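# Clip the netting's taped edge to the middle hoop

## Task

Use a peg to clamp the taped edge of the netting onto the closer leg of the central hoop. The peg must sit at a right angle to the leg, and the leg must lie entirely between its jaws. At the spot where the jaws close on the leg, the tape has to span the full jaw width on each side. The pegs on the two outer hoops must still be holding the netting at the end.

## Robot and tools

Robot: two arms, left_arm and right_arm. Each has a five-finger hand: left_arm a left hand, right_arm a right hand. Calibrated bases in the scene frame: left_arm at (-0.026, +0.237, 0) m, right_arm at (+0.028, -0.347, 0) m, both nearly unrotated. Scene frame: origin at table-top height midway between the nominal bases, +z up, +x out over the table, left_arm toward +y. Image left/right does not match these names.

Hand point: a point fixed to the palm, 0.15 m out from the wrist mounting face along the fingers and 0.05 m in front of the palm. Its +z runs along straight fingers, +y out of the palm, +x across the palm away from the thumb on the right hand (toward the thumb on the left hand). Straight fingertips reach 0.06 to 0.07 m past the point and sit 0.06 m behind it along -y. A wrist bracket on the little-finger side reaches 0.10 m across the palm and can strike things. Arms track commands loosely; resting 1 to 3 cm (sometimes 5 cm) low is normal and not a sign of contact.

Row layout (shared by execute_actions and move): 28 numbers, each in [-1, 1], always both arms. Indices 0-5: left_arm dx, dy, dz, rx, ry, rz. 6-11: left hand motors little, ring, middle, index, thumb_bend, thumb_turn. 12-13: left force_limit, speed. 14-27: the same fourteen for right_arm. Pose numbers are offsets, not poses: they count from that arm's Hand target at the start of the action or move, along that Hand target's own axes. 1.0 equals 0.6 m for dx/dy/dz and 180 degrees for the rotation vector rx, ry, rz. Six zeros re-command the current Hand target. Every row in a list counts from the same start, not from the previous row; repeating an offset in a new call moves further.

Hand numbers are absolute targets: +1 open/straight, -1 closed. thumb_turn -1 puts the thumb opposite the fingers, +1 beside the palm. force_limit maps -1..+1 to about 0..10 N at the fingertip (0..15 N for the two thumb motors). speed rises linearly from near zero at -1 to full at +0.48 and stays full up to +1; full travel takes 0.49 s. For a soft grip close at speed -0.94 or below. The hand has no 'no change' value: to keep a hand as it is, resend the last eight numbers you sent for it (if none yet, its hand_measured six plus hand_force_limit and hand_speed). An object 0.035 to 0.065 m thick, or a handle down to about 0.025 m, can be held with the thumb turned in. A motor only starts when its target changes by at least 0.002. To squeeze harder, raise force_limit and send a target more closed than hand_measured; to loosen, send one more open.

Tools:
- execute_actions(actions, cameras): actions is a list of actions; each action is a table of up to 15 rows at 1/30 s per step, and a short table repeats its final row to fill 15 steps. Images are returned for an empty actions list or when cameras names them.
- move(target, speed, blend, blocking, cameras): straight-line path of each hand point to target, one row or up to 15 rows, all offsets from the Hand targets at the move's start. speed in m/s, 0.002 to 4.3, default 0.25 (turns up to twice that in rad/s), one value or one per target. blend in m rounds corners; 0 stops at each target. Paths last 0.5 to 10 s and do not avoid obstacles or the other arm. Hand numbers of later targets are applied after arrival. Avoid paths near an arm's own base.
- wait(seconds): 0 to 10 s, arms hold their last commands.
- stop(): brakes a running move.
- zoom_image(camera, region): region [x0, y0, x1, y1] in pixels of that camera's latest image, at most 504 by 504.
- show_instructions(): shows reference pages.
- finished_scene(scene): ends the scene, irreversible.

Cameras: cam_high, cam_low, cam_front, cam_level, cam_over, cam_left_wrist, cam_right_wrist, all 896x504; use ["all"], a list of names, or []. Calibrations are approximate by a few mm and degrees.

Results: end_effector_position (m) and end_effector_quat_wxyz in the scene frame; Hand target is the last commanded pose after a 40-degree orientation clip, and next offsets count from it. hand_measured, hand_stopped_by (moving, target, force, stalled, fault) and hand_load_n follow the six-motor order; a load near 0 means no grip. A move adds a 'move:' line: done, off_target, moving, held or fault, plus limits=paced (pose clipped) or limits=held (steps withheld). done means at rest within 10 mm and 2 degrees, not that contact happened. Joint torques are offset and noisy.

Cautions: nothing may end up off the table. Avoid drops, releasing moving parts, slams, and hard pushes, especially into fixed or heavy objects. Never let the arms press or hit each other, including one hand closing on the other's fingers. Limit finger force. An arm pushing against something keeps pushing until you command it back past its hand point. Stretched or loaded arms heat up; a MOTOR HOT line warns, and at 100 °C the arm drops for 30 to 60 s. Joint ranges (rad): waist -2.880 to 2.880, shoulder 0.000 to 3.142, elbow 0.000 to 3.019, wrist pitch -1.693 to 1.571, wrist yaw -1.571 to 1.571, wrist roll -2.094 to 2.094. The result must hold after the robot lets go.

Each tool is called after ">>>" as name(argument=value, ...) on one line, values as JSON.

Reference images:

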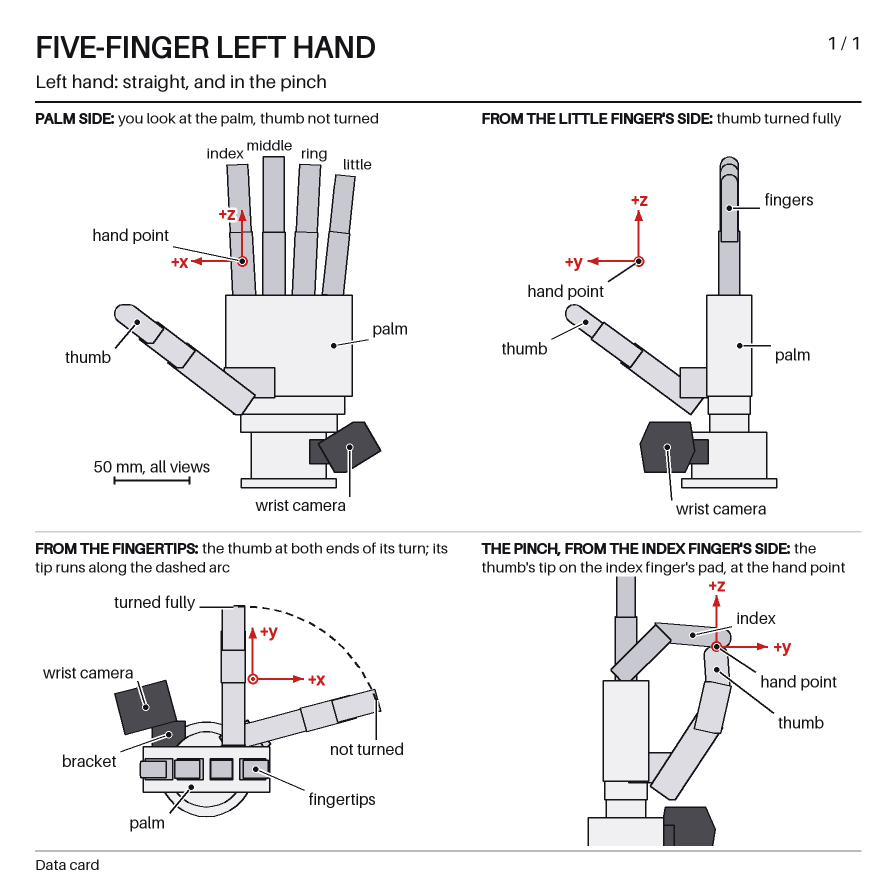

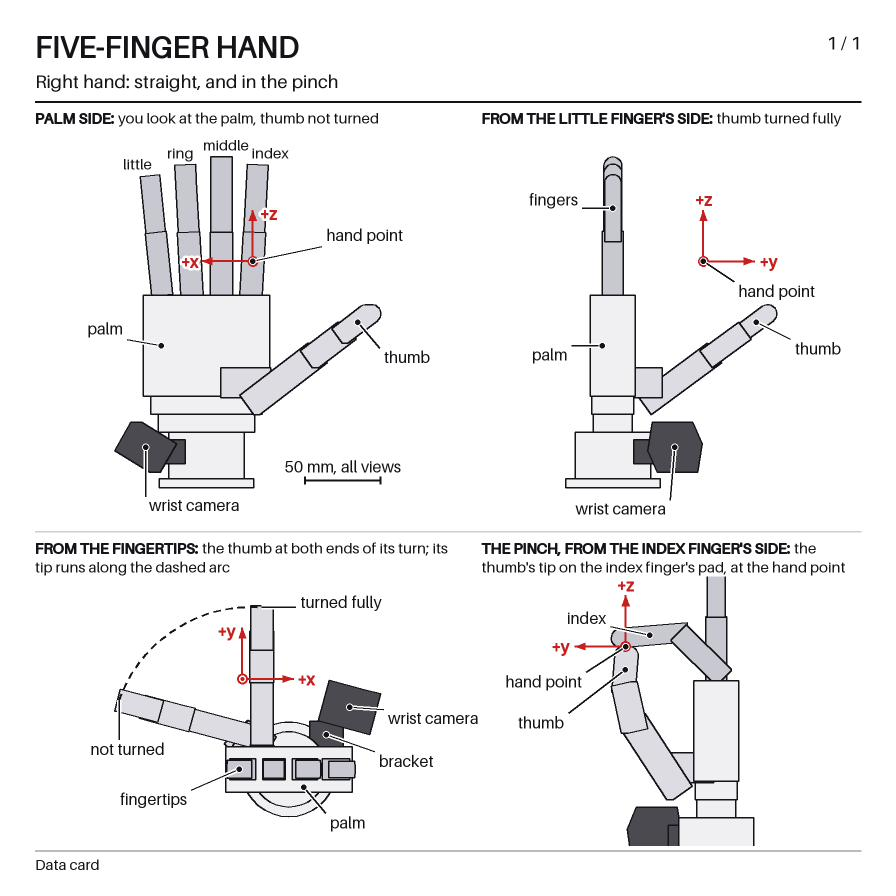

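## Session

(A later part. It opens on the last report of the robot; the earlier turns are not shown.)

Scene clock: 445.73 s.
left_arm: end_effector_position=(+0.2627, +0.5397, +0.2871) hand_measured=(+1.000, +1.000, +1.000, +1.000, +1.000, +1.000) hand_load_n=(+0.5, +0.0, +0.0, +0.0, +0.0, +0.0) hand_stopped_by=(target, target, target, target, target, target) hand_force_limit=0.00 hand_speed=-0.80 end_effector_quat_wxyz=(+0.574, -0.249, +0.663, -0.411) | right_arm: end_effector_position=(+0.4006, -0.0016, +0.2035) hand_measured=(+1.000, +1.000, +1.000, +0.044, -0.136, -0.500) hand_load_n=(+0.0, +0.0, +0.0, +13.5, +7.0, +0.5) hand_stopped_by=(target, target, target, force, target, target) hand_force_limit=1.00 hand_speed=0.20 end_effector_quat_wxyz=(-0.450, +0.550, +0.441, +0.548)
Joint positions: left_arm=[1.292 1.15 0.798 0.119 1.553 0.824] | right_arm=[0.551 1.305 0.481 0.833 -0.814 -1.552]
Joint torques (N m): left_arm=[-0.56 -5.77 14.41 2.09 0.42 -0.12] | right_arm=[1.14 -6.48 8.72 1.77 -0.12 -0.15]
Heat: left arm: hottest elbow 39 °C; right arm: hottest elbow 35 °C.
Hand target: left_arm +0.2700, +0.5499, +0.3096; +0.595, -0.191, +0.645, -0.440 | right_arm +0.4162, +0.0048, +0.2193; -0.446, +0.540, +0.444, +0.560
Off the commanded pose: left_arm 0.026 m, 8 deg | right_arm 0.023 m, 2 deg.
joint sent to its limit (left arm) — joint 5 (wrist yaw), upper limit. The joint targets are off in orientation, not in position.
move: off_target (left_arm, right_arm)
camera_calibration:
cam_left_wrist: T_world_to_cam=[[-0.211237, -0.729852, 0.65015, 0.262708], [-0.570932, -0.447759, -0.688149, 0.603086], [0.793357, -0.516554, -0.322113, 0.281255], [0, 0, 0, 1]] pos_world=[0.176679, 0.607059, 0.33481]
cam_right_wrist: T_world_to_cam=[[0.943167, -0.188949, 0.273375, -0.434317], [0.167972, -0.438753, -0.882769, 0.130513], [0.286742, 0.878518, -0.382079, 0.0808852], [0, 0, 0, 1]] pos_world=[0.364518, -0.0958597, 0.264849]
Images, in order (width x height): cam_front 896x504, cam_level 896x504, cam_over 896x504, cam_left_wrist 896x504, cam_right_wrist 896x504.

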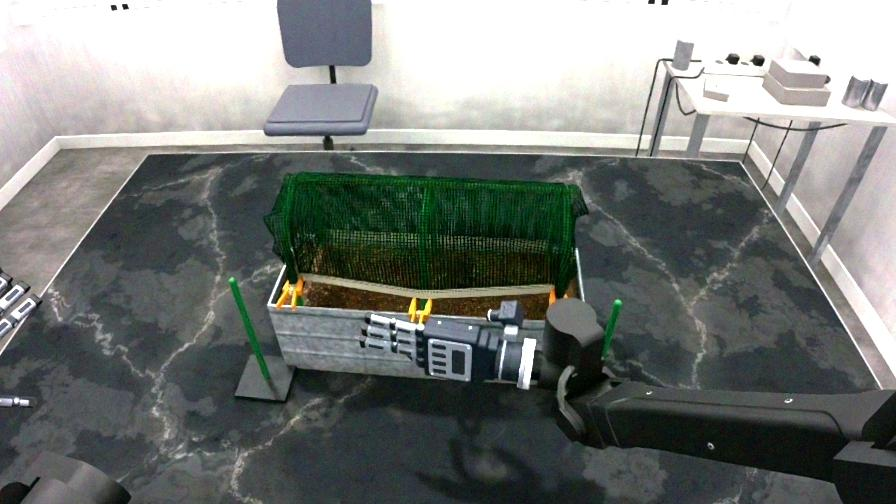

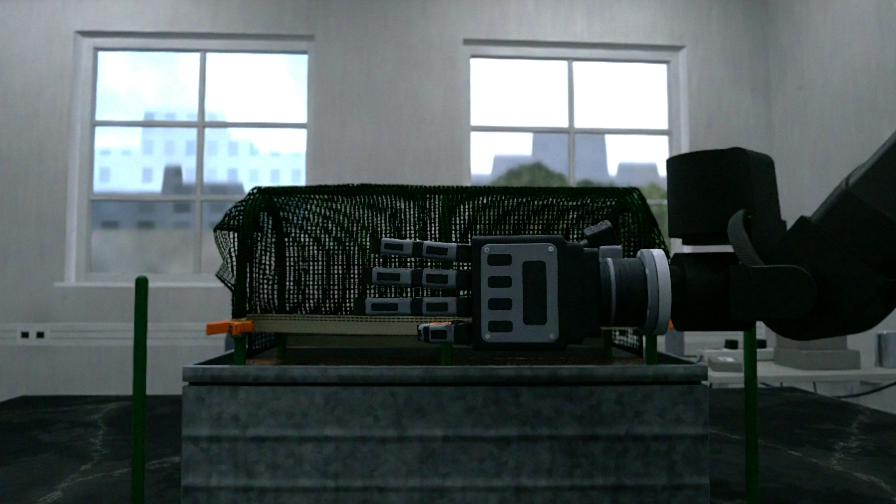

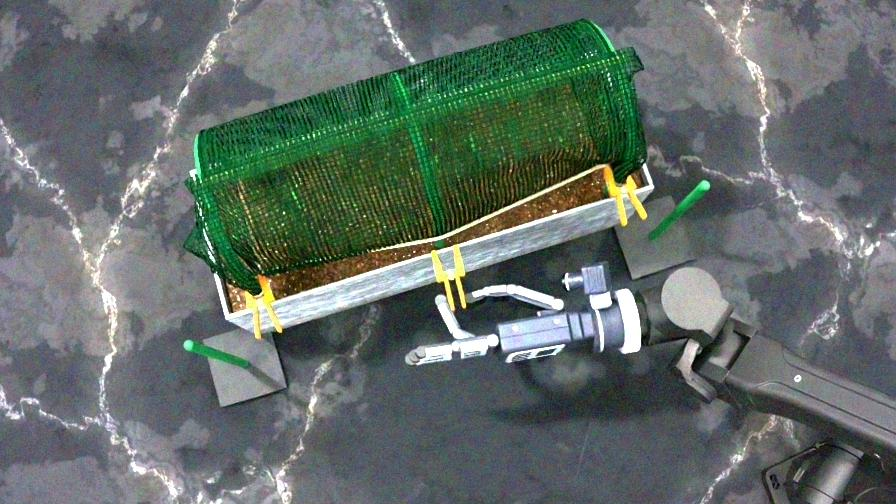

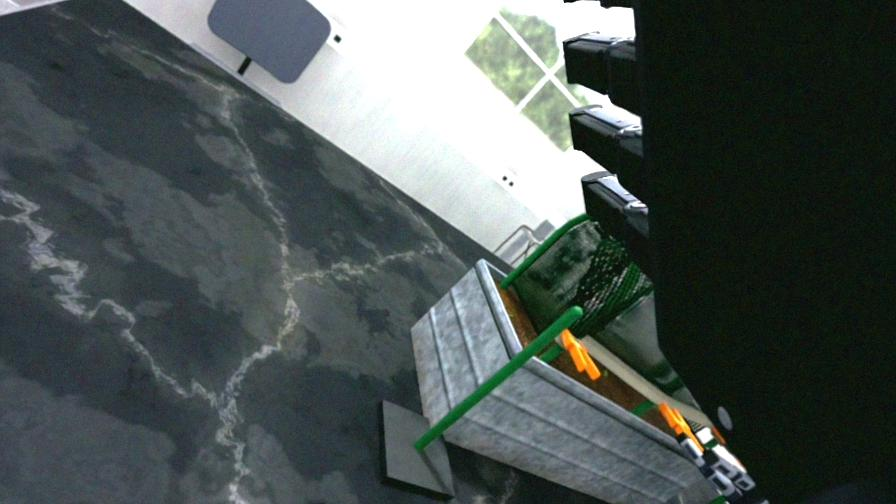

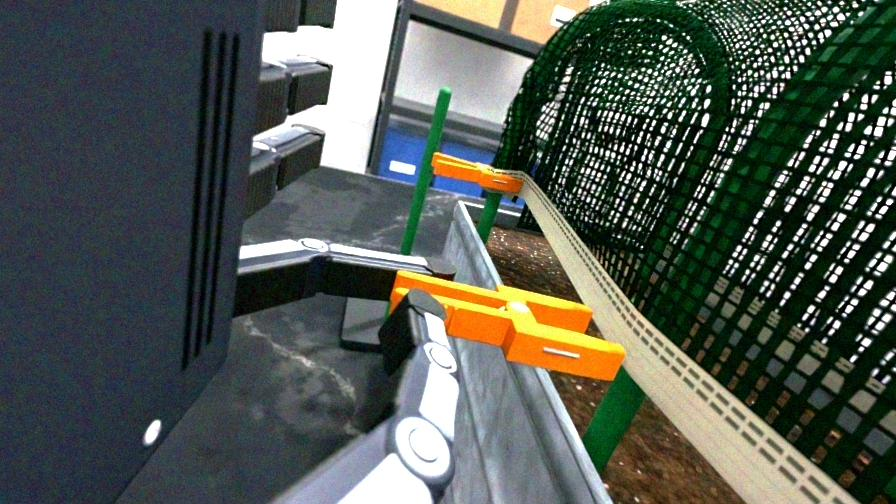

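>>> move(target=[0,0,0,0,0,0,1,1,1,1,1,1,0,-0.8,0.0021,0.0122,0.0069,0,0,0,1,1,1,-0.02,-0.14,-0.5,1,0.2], speed=0.04, cameras=["cam_over","cam_level","cam_front","cam_left_wrist","cam_right_wrist"])

Scene clock: 466.90 s.
left_arm: end_effector_position=(+0.2627, +0.5397, +0.2871) hand_measured=(+1.000, +1.000, +1.000, +1.000, +1.000, +1.000) hand_load_n=(+0.0, +0.0, +0.0, +0.0, +0.0, +0.0) hand_stopped_by=(target, target, target, target, target, target) hand_force_limit=0.00 hand_speed=-0.80 end_effector_quat_wxyz=(+0.574, -0.249, +0.663, -0.411) | right_arm: end_effector_position=(+0.4081, +0.0012, +0.2053) hand_measured=(+1.000, +1.000, +1.000, +0.044, -0.136, -0.500) hand_load_n=(+0.0, +0.0, +0.0, +13.5, +7.0, +0.0) hand_stopped_by=(target, target, target, force, target, target) hand_force_limit=1.00 hand_speed=0.20 end_effector_quat_wxyz=(-0.450, +0.549, +0.442, +0.548)
Joint positions: left_arm=[1.292 1.15 0.798 0.119 1.553 0.824] | right_arm=[0.546 1.323 0.502 0.829 -0.819 -1.553]
Joint torques (N m): left_arm=[-0.56 -5.77 14.42 2.07 0.42 -0.12] | right_arm=[0.91 -6.71 8.75 1.61 -0.12 -0.15]
Heat: left arm: hottest elbow 39 °C; right arm: hottest elbow 37 °C.
Hand target: left_arm +0.2700, +0.5499, +0.3096; +0.595, -0.191, +0.645, -0.440 | right_arm +0.4242, +0.0074, +0.2210; -0.445, +0.540, +0.444, +0.560
Off the commanded pose: left_arm 0.026 m, 8 deg | right_arm 0.023 m, 2 deg.
joint sent to its limit (left arm) — joint 5 (wrist yaw), upper limit. The joint targets are off in orientation, not in position.
move: off_target (left_arm, right_arm)
camera_calibration:
cam_left_wrist: T_world_to_cam=[[-0.211237, -0.729852, 0.65015, 0.262708], [-0.570932, -0.447759, -0.688149, 0.603086], [0.793357, -0.516554, -0.322113, 0.281255], [0, 0, 0, 1]] pos_world=[0.176679, 0.607059, 0.33481]
cam_right_wrist: T_world_to_cam=[[0.943011, -0.188219, 0.274415, -0.441496], [0.169302, -0.438568, -0.882607, 0.131416], [0.286473, 0.878767, -0.381708, 0.0770368], [0, 0, 0, 1]] pos_world=[0.372018, -0.0931607, 0.266548]
Images, in order (width x height): cam_front 896x504, cam_level 896x504, cam_over 896x504, cam_left_wrist 896x504, cam_right_wrist 896x504.

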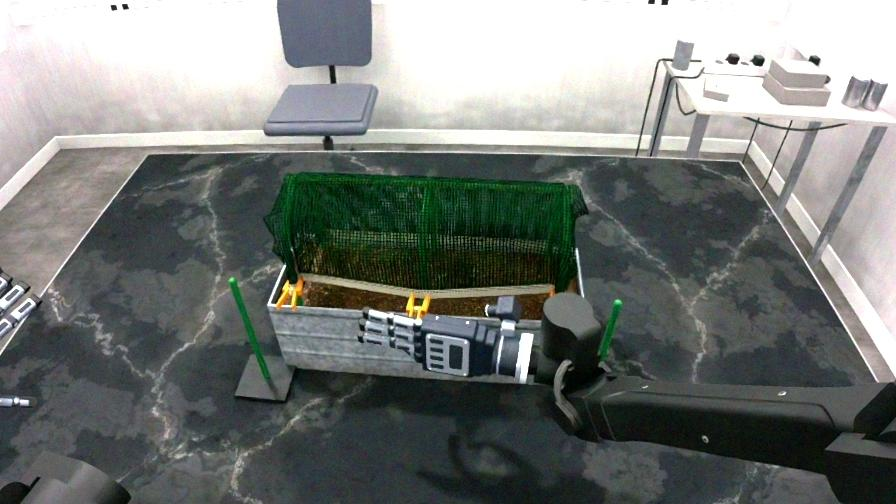

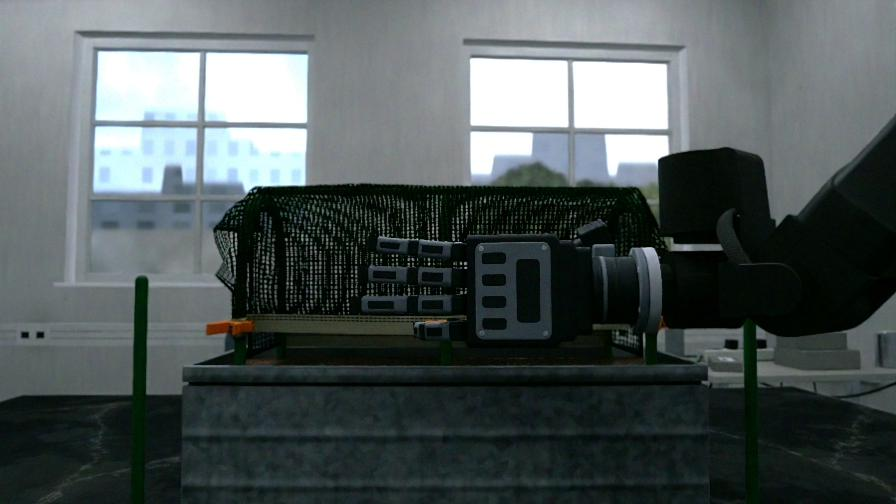

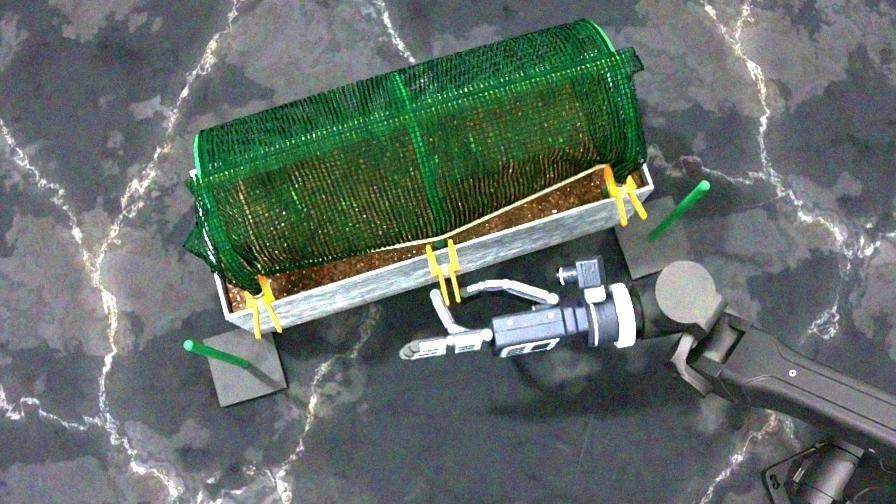

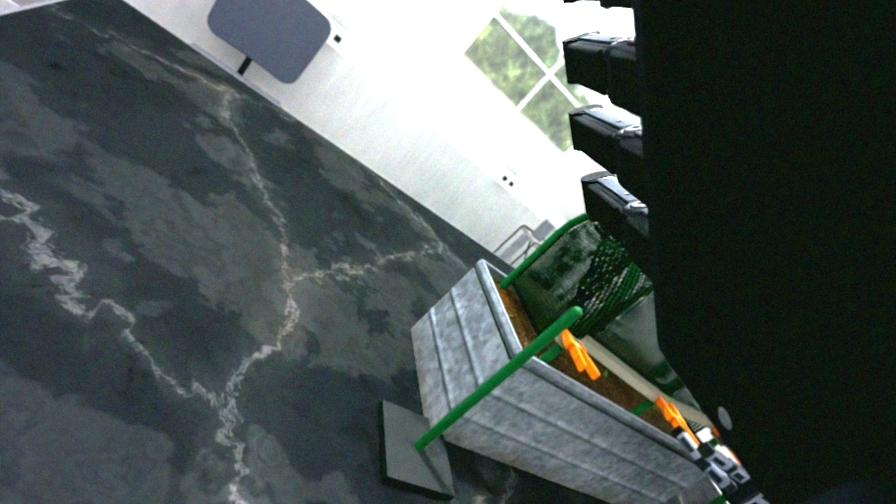

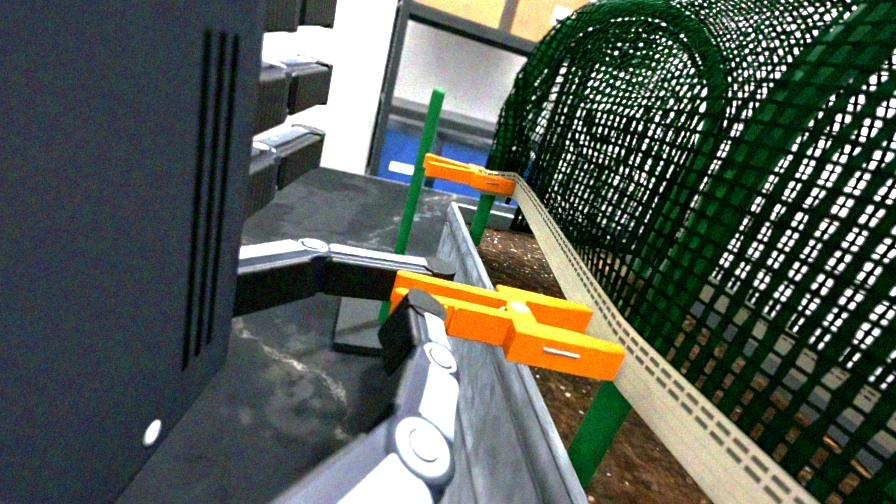

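>>> zoom_image(camera="cam_over", region=[410, 220, 490, 310])

>>> zoom_image(camera="cam_level", region=[400, 290, 500, 370])

>>> zoom_image(camera="cam_right_wrist", region=[370, 220, 700, 440])

>>> zoom_image(camera="cam_left_wrist", region=[600, 360, 740, 480])

>>> zoom_image(camera="cam_front", region=[380, 270, 460, 340])

Scaled by 5.600 from the camera's 896x504 image, which has a finer 1280x720 frame.

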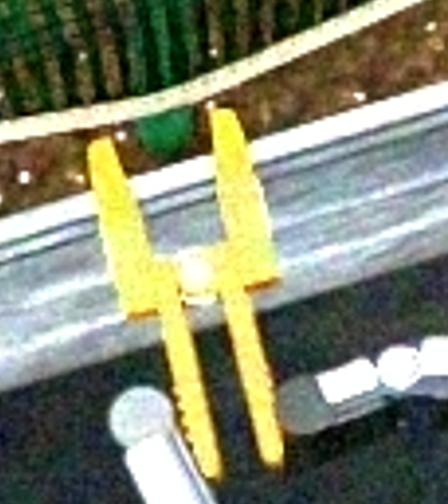

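Scaled by 5.040 from the camera's 896x504 image, which has a finer 1280x720 frame.

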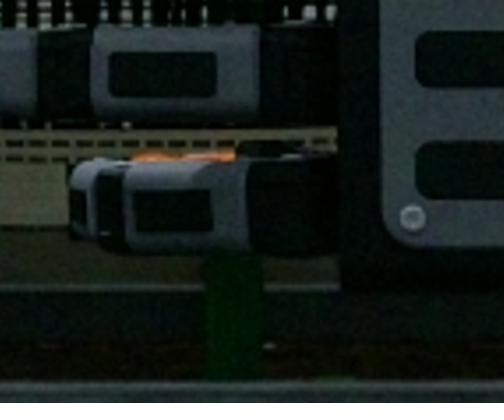

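Scaled by 1.527 from the camera's 896x504 image, which has a finer 1280x720 frame.

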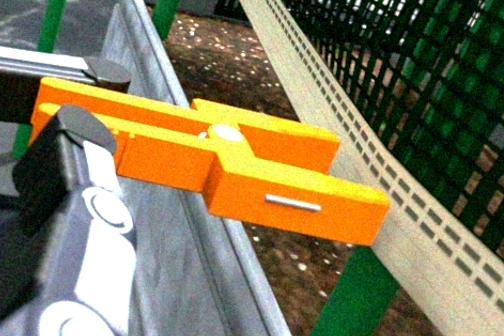

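Scaled by 3.600 from the camera's 896x504 image, which has a finer 1280x720 frame.

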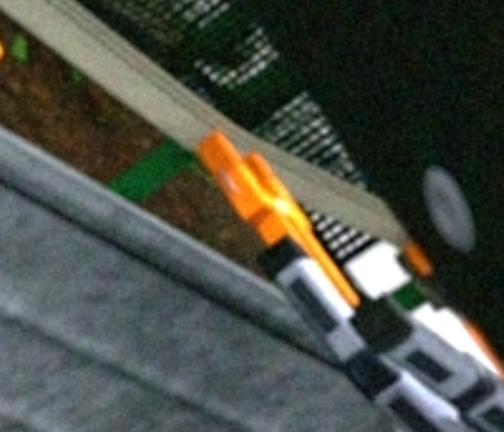

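Scaled by 6.300 from the camera's 896x504 image, which has a finer 1280x720 frame.

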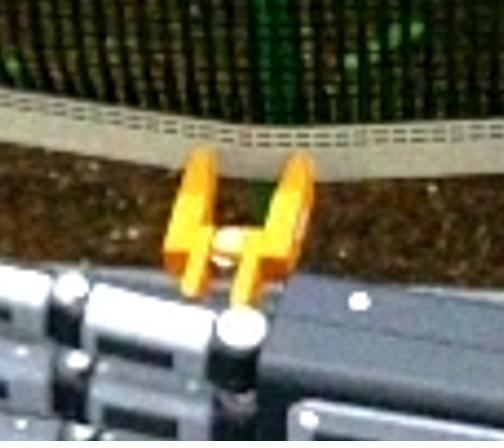

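>>> move(target=[0,0,0,0,0,0,1,1,1,1,1,1,0,-0.8,0.0013,0.0203,0.0010,0,0,0,1,1,1,-0.02,-0.14,-0.5,1,0.2], speed=0.04, cameras=["cam_over","cam_level","cam_front","cam_left_wrist","cam_right_wrist"])

>>> zoom_image(camera="cam_over", region=[410, 210, 490, 300])

>>> zoom_image(camera="cam_level", region=[400, 290, 500, 370])

>>> zoom_image(camera="cam_right_wrist", region=[370, 220, 700, 440])

>>> zoom_image(camera="cam_left_wrist", region=[630, 370, 710, 430])

Scene clock: 499.07 s.
left_arm: end_effector_position=(+0.2627, +0.5397, +0.2871) hand_measured=(+1.000, +1.000, +1.000, +1.000, +1.000, +1.000) hand_load_n=(+0.0, +0.0, +0.0, +0.0, +0.0, +0.0) hand_stopped_by=(target, target, target, target, target, target) hand_force_limit=0.00 hand_speed=-0.80 end_effector_quat_wxyz=(+0.574, -0.249, +0.663, -0.411) | right_arm: end_effector_position=(+0.4169, +0.0007, +0.2056) hand_measured=(+1.000, +1.000, +1.000, +0.044, -0.136, -0.500) hand_load_n=(+0.0, +0.0, +0.0, +13.5, +6.0, +0.5) hand_stopped_by=(target, target, target, force, target, target) hand_force_limit=1.00 hand_speed=0.20 end_effector_quat_wxyz=(-0.452, +0.548, +0.444, +0.546)
Joint positions: left_arm=[1.292 1.15 0.798 0.119 1.553 0.824] | right_arm=[0.527 1.343 0.524 0.828 -0.845 -1.553]
Joint torques (N m): left_arm=[-0.62 -5.77 14.42 2.07 0.42 -0.12] | right_arm=[0.97 -7.06 9.07 1.52 0.03 -0.12]
Heat: left arm: hottest elbow 39 °C; right arm: hottest elbow 37 °C.
Hand target: left_arm +0.2700, +0.5499, +0.3096; +0.595, -0.191, +0.645, -0.440 | right_arm +0.4363, +0.0053, +0.2220; -0.445, +0.540, +0.444, +0.560
Off the commanded pose: left_arm 0.026 m, 8 deg | right_arm 0.026 m, 2 deg.
joint sent to its limit (left arm) — joint 5 (wrist yaw), upper limit. The joint targets are off in orientation, not in position.
move: off_target (left_arm, right_arm)
camera_calibration:
cam_left_wrist: T_world_to_cam=[[-0.211237, -0.729852, 0.65015, 0.262708], [-0.570932, -0.447759, -0.688149, 0.603086], [0.793357, -0.516554, -0.322113, 0.281255], [0, 0, 0, 1]] pos_world=[0.176679, 0.607059, 0.33481]
cam_right_wrist: T_world_to_cam=[[0.944489, -0.18117, 0.274075, -0.450646], [0.17207, -0.437874, -0.882416, 0.128879], [0.279878, 0.880593, -0.382393, 0.0779665], [0, 0, 0, 1]] pos_world=[0.381633, -0.0938677, 0.267049]
Images, in order (width x height): cam_front 896x504, cam_level 896x504, cam_over 896x504, cam_left_wrist 896x504, cam_right_wrist 896x504.

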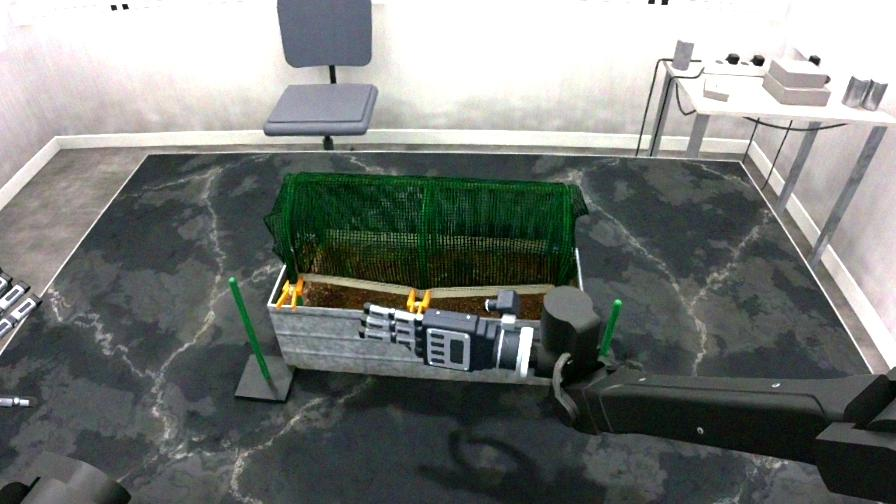

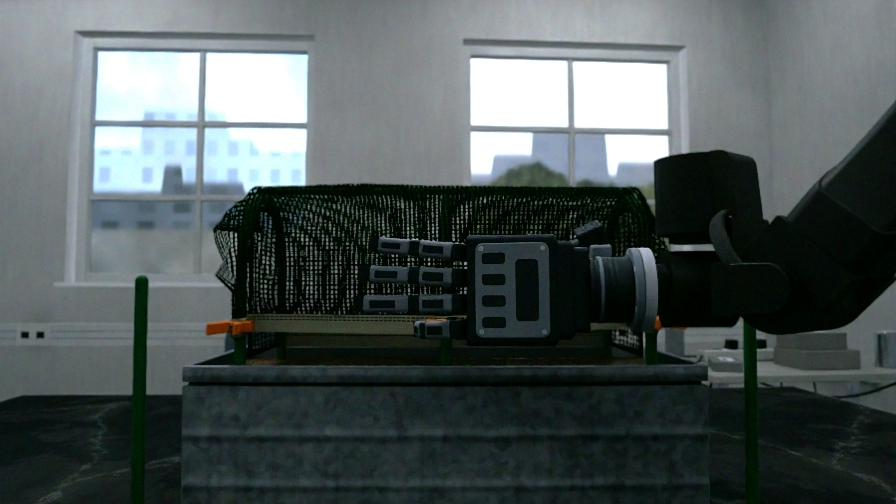

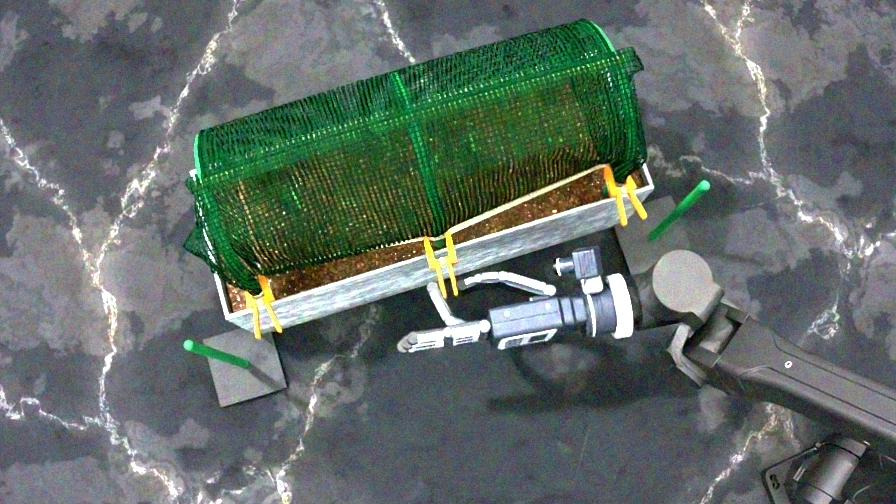

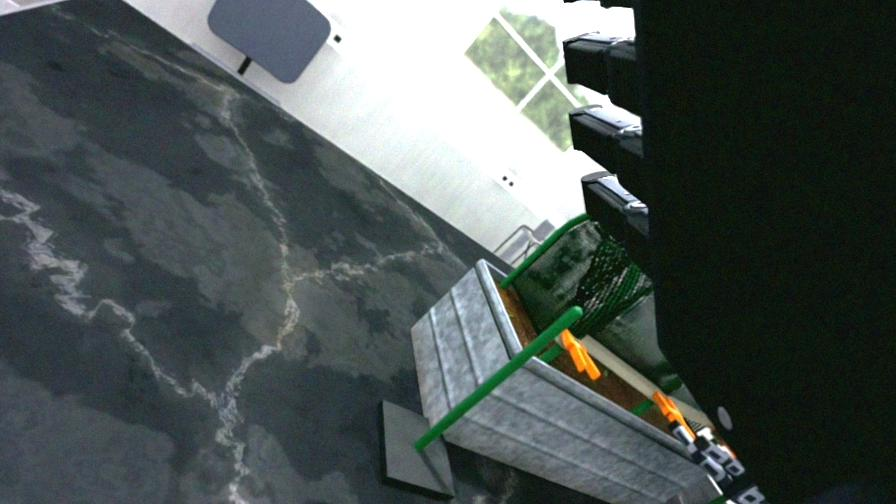

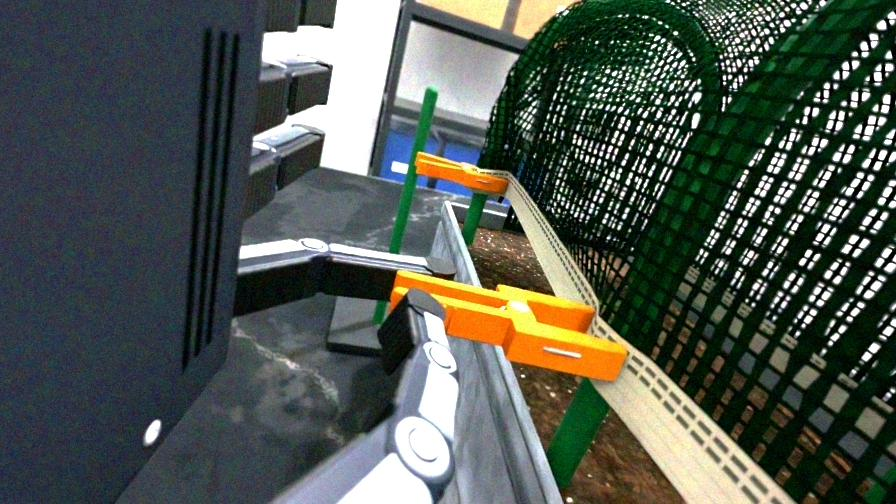

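Scaled by 5.600 from the camera's 896x504 image, which has a finer 1280x720 frame.

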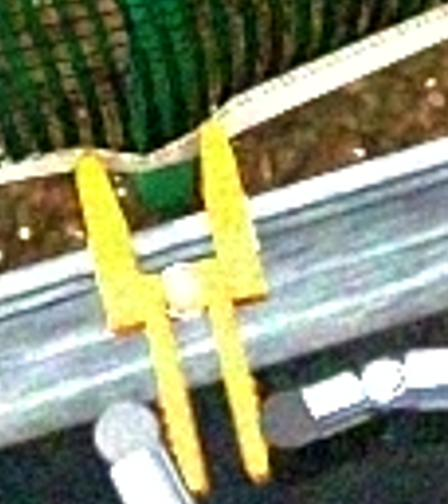

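Scaled by 5.040 from the camera's 896x504 image, which has a finer 1280x720 frame.

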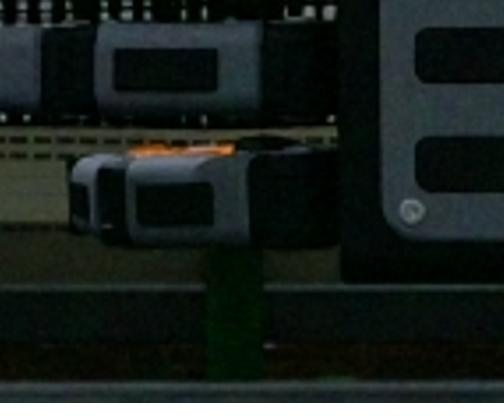

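Scaled by 1.527 from the camera's 896x504 image, which has a finer 1280x720 frame.

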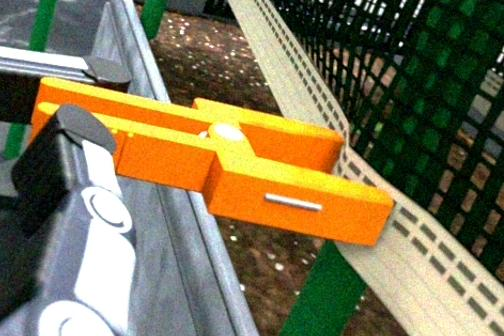

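Scaled by 6.300 from the camera's 896x504 image, which has a finer 1280x720 frame.

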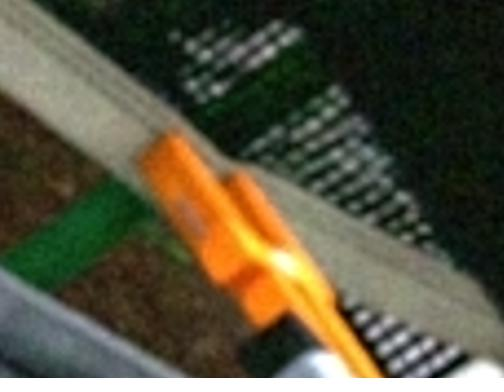

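>>> zoom_image(camera="cam_front", region=[390, 270, 450, 330])

>>> zoom_image(camera="cam_over", region=[418, 222, 458, 262])

Scaled by 8.400 from the camera's 896x504 image, which has a finer 1280x720 frame.

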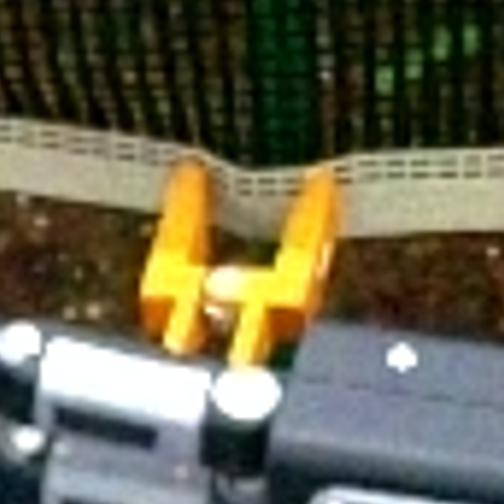

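Scaled by 12.600 from the camera's 896x504 image, which has a finer 1280x720 frame.

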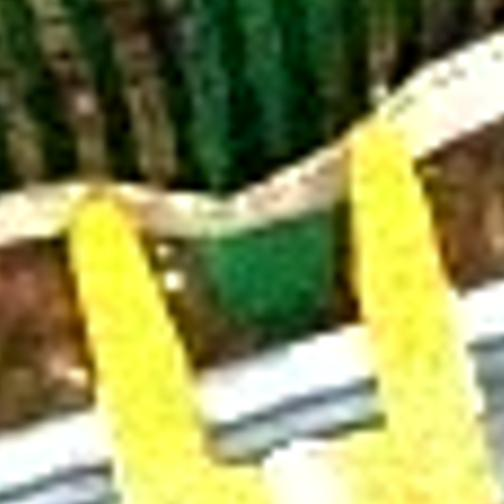

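>>> move(target=[0,0,0,0,0,0,1,1,1,1,1,1,0,-0.8,0.0014,0.0197,-0.0043,0,0,0,1,1,1,-0.02,-0.14,-0.5,1,0.2], speed=0.04, cameras=["cam_over","cam_level","cam_front","cam_left_wrist","cam_right_wrist"])

>>> zoom_image(camera="cam_over", region=[418, 222, 458, 262])

>>> zoom_image(camera="cam_level", region=[400, 290, 500, 370])

>>> zoom_image(camera="cam_right_wrist", region=[370, 220, 700, 440])

>>> zoom_image(camera="cam_left_wrist", region=[630, 370, 710, 430])

>>> zoom_image(camera="cam_front", region=[390, 270, 450, 330])

Scene clock: 524.83 s.
left_arm: end_effector_position=(+0.2627, +0.5397, +0.2871) hand_measured=(+1.000, +1.000, +1.000, +1.000, +1.000, +1.000) hand_load_n=(+0.0, +0.0, +0.0, +0.0, +0.0, -0.5) hand_stopped_by=(target, target, target, target, target, target) hand_force_limit=0.00 hand_speed=-0.80 end_effector_quat_wxyz=(+0.574, -0.249, +0.663, -0.411) | right_arm: end_effector_position=(+0.4221, -0.0014, +0.2053) hand_measured=(+1.000, +1.000, +1.000, +0.044, -0.136, -0.500) hand_load_n=(+0.0, +0.0, +0.0, +14.0, +4.5, +0.0) hand_stopped_by=(target, target, target, force, target, target) hand_force_limit=1.00 hand_speed=0.20 end_effector_quat_wxyz=(-0.456, +0.546, +0.448, +0.542)
Joint positions: left_arm=[1.292 1.15 0.798 0.119 1.553 0.824] | right_arm=[0.507 1.356 0.537 0.825 -0.88 -1.553]
Joint torques (N m): left_arm=[-0.56 -5.77 14.42 2.07 0.42 -0.12] | right_arm=[0.26 -6.71 9.35 1.61 0.35 -0.13]
Heat: left arm: hottest elbow 39 °C; right arm: hottest elbow 37 °C.
Hand target: left_arm +0.2700, +0.5499, +0.3096; +0.595, -0.191, +0.645, -0.440 | right_arm +0.4473, +0.0003, +0.2229; -0.445, +0.540, +0.444, +0.560
Off the commanded pose: left_arm 0.026 m, 8 deg | right_arm 0.031 m, 3 deg.
joint sent to its limit (left arm) — joint 5 (wrist yaw), upper limit. The joint targets are off in orientation, not in position.
move: off_target (left_arm, right_arm)
camera_calibration:
cam_left_wrist: T_world_to_cam=[[-0.211237, -0.729852, 0.65015, 0.262708], [-0.570932, -0.447759, -0.688149, 0.603086], [0.793357, -0.516554, -0.322113, 0.281255], [0, 0, 0, 1]] pos_world=[0.176679, 0.607059, 0.33481]
cam_right_wrist: T_world_to_cam=[[0.947534, -0.167137, 0.272477, -0.456741], [0.176692, -0.436491, -0.882188, 0.124831], [0.26638, 0.884048, -0.384059, 0.0843057], [0, 0, 0, 1]] pos_world=[0.388264, -0.0963813, 0.266954]
Images, in order (width x height): cam_front 896x504, cam_level 896x504, cam_over 896x504, cam_left_wrist 896x504, cam_right_wrist 896x504.

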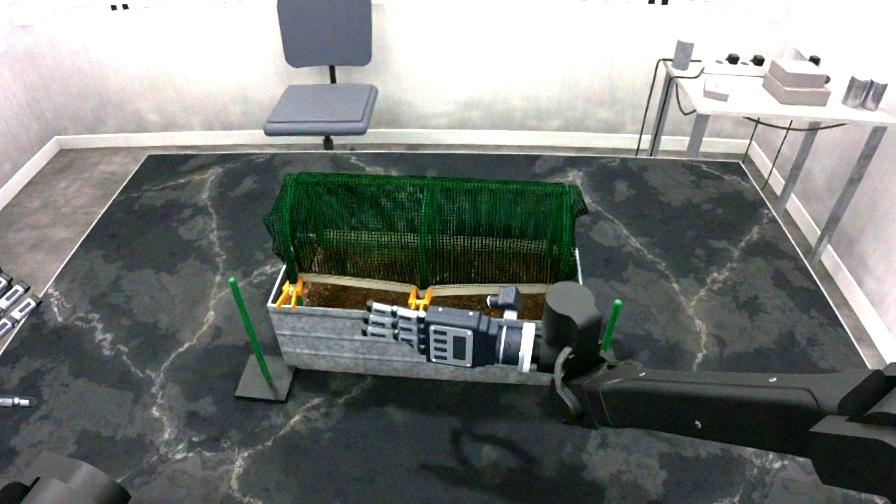

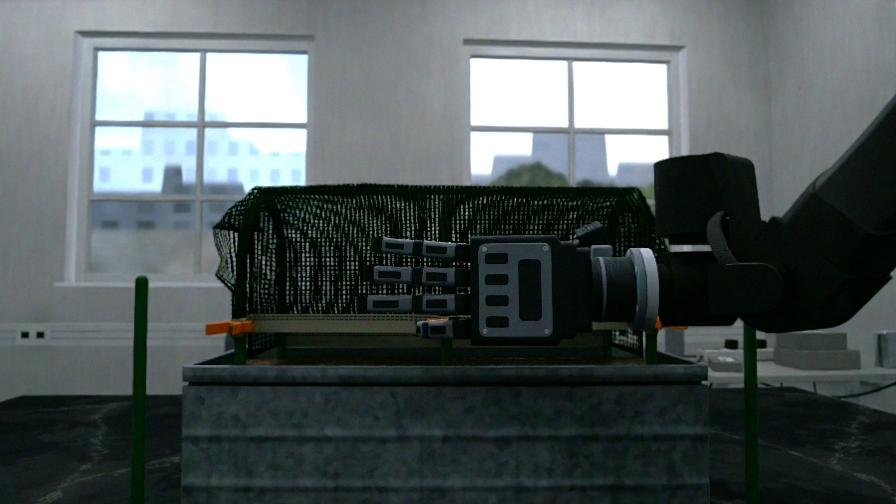

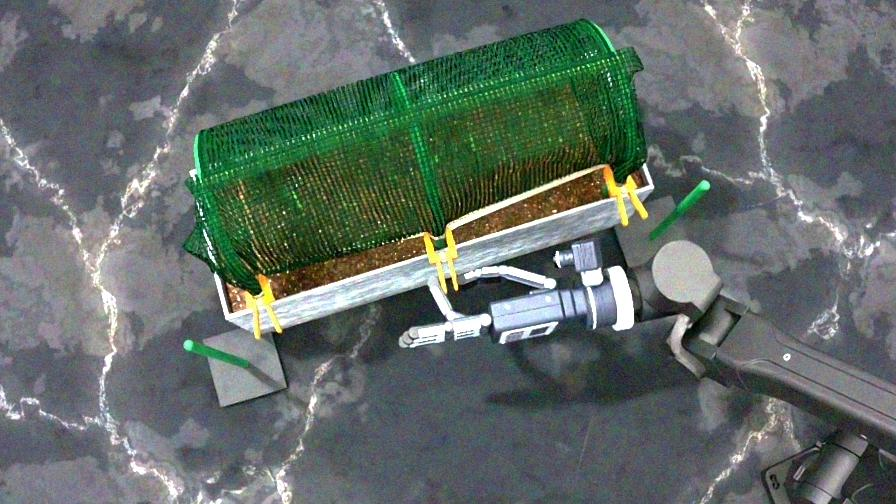

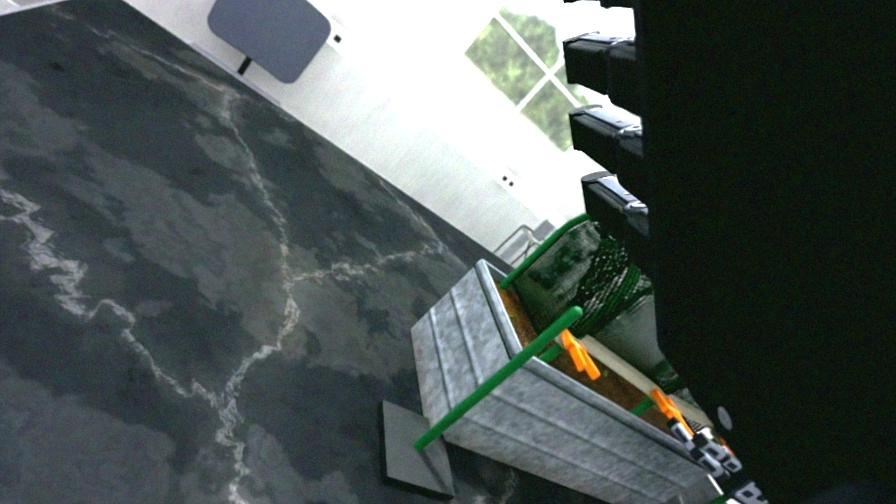

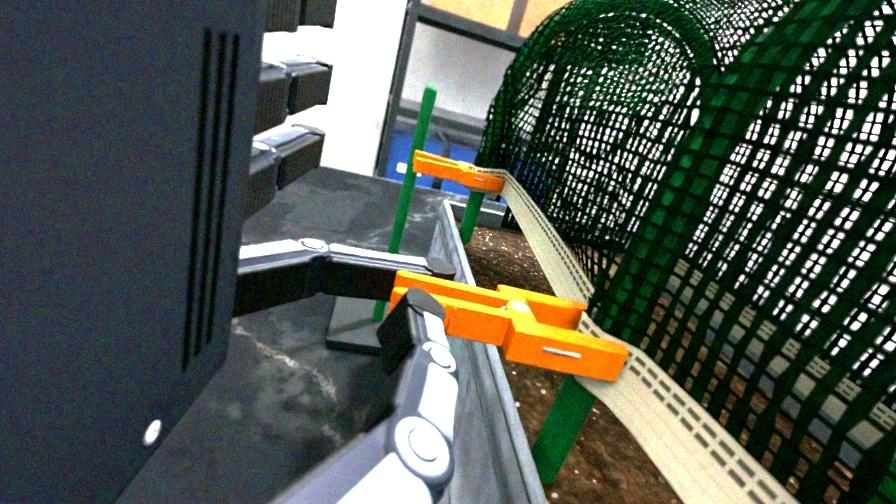

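Scaled by 12.600 from the camera's 896x504 image, which has a finer 1280x720 frame.

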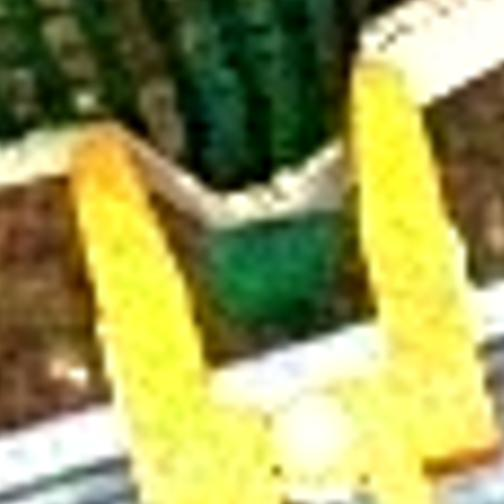

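Scaled by 5.040 from the camera's 896x504 image, which has a finer 1280x720 frame.

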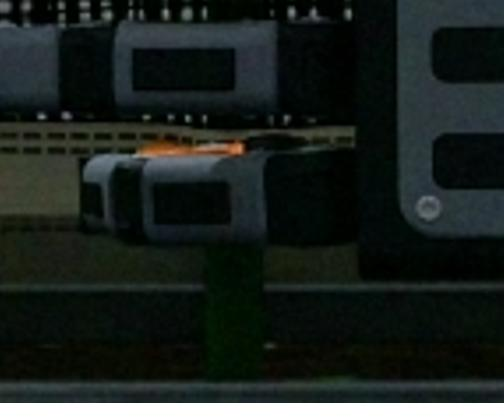

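Scaled by 1.527 from the camera's 896x504 image, which has a finer 1280x720 frame.

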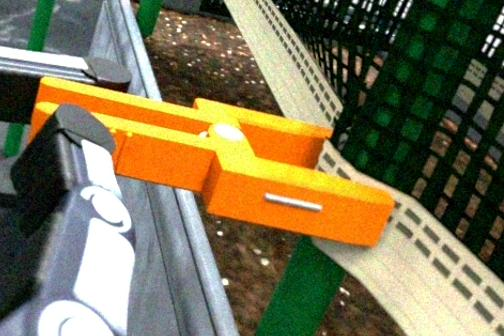

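Scaled by 6.300 from the camera's 896x504 image, which has a finer 1280x720 frame.

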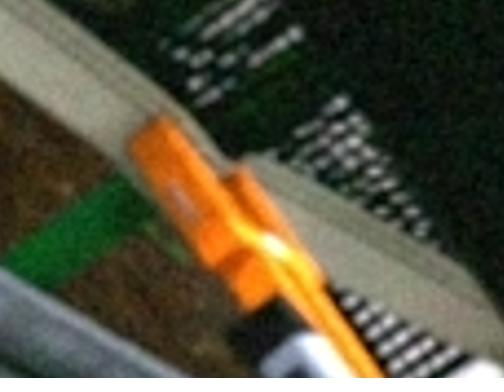

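Scaled by 8.400 from the camera's 896x504 image, which has a finer 1280x720 frame.

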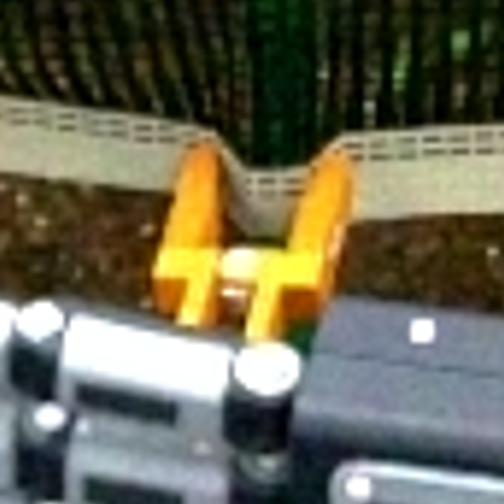

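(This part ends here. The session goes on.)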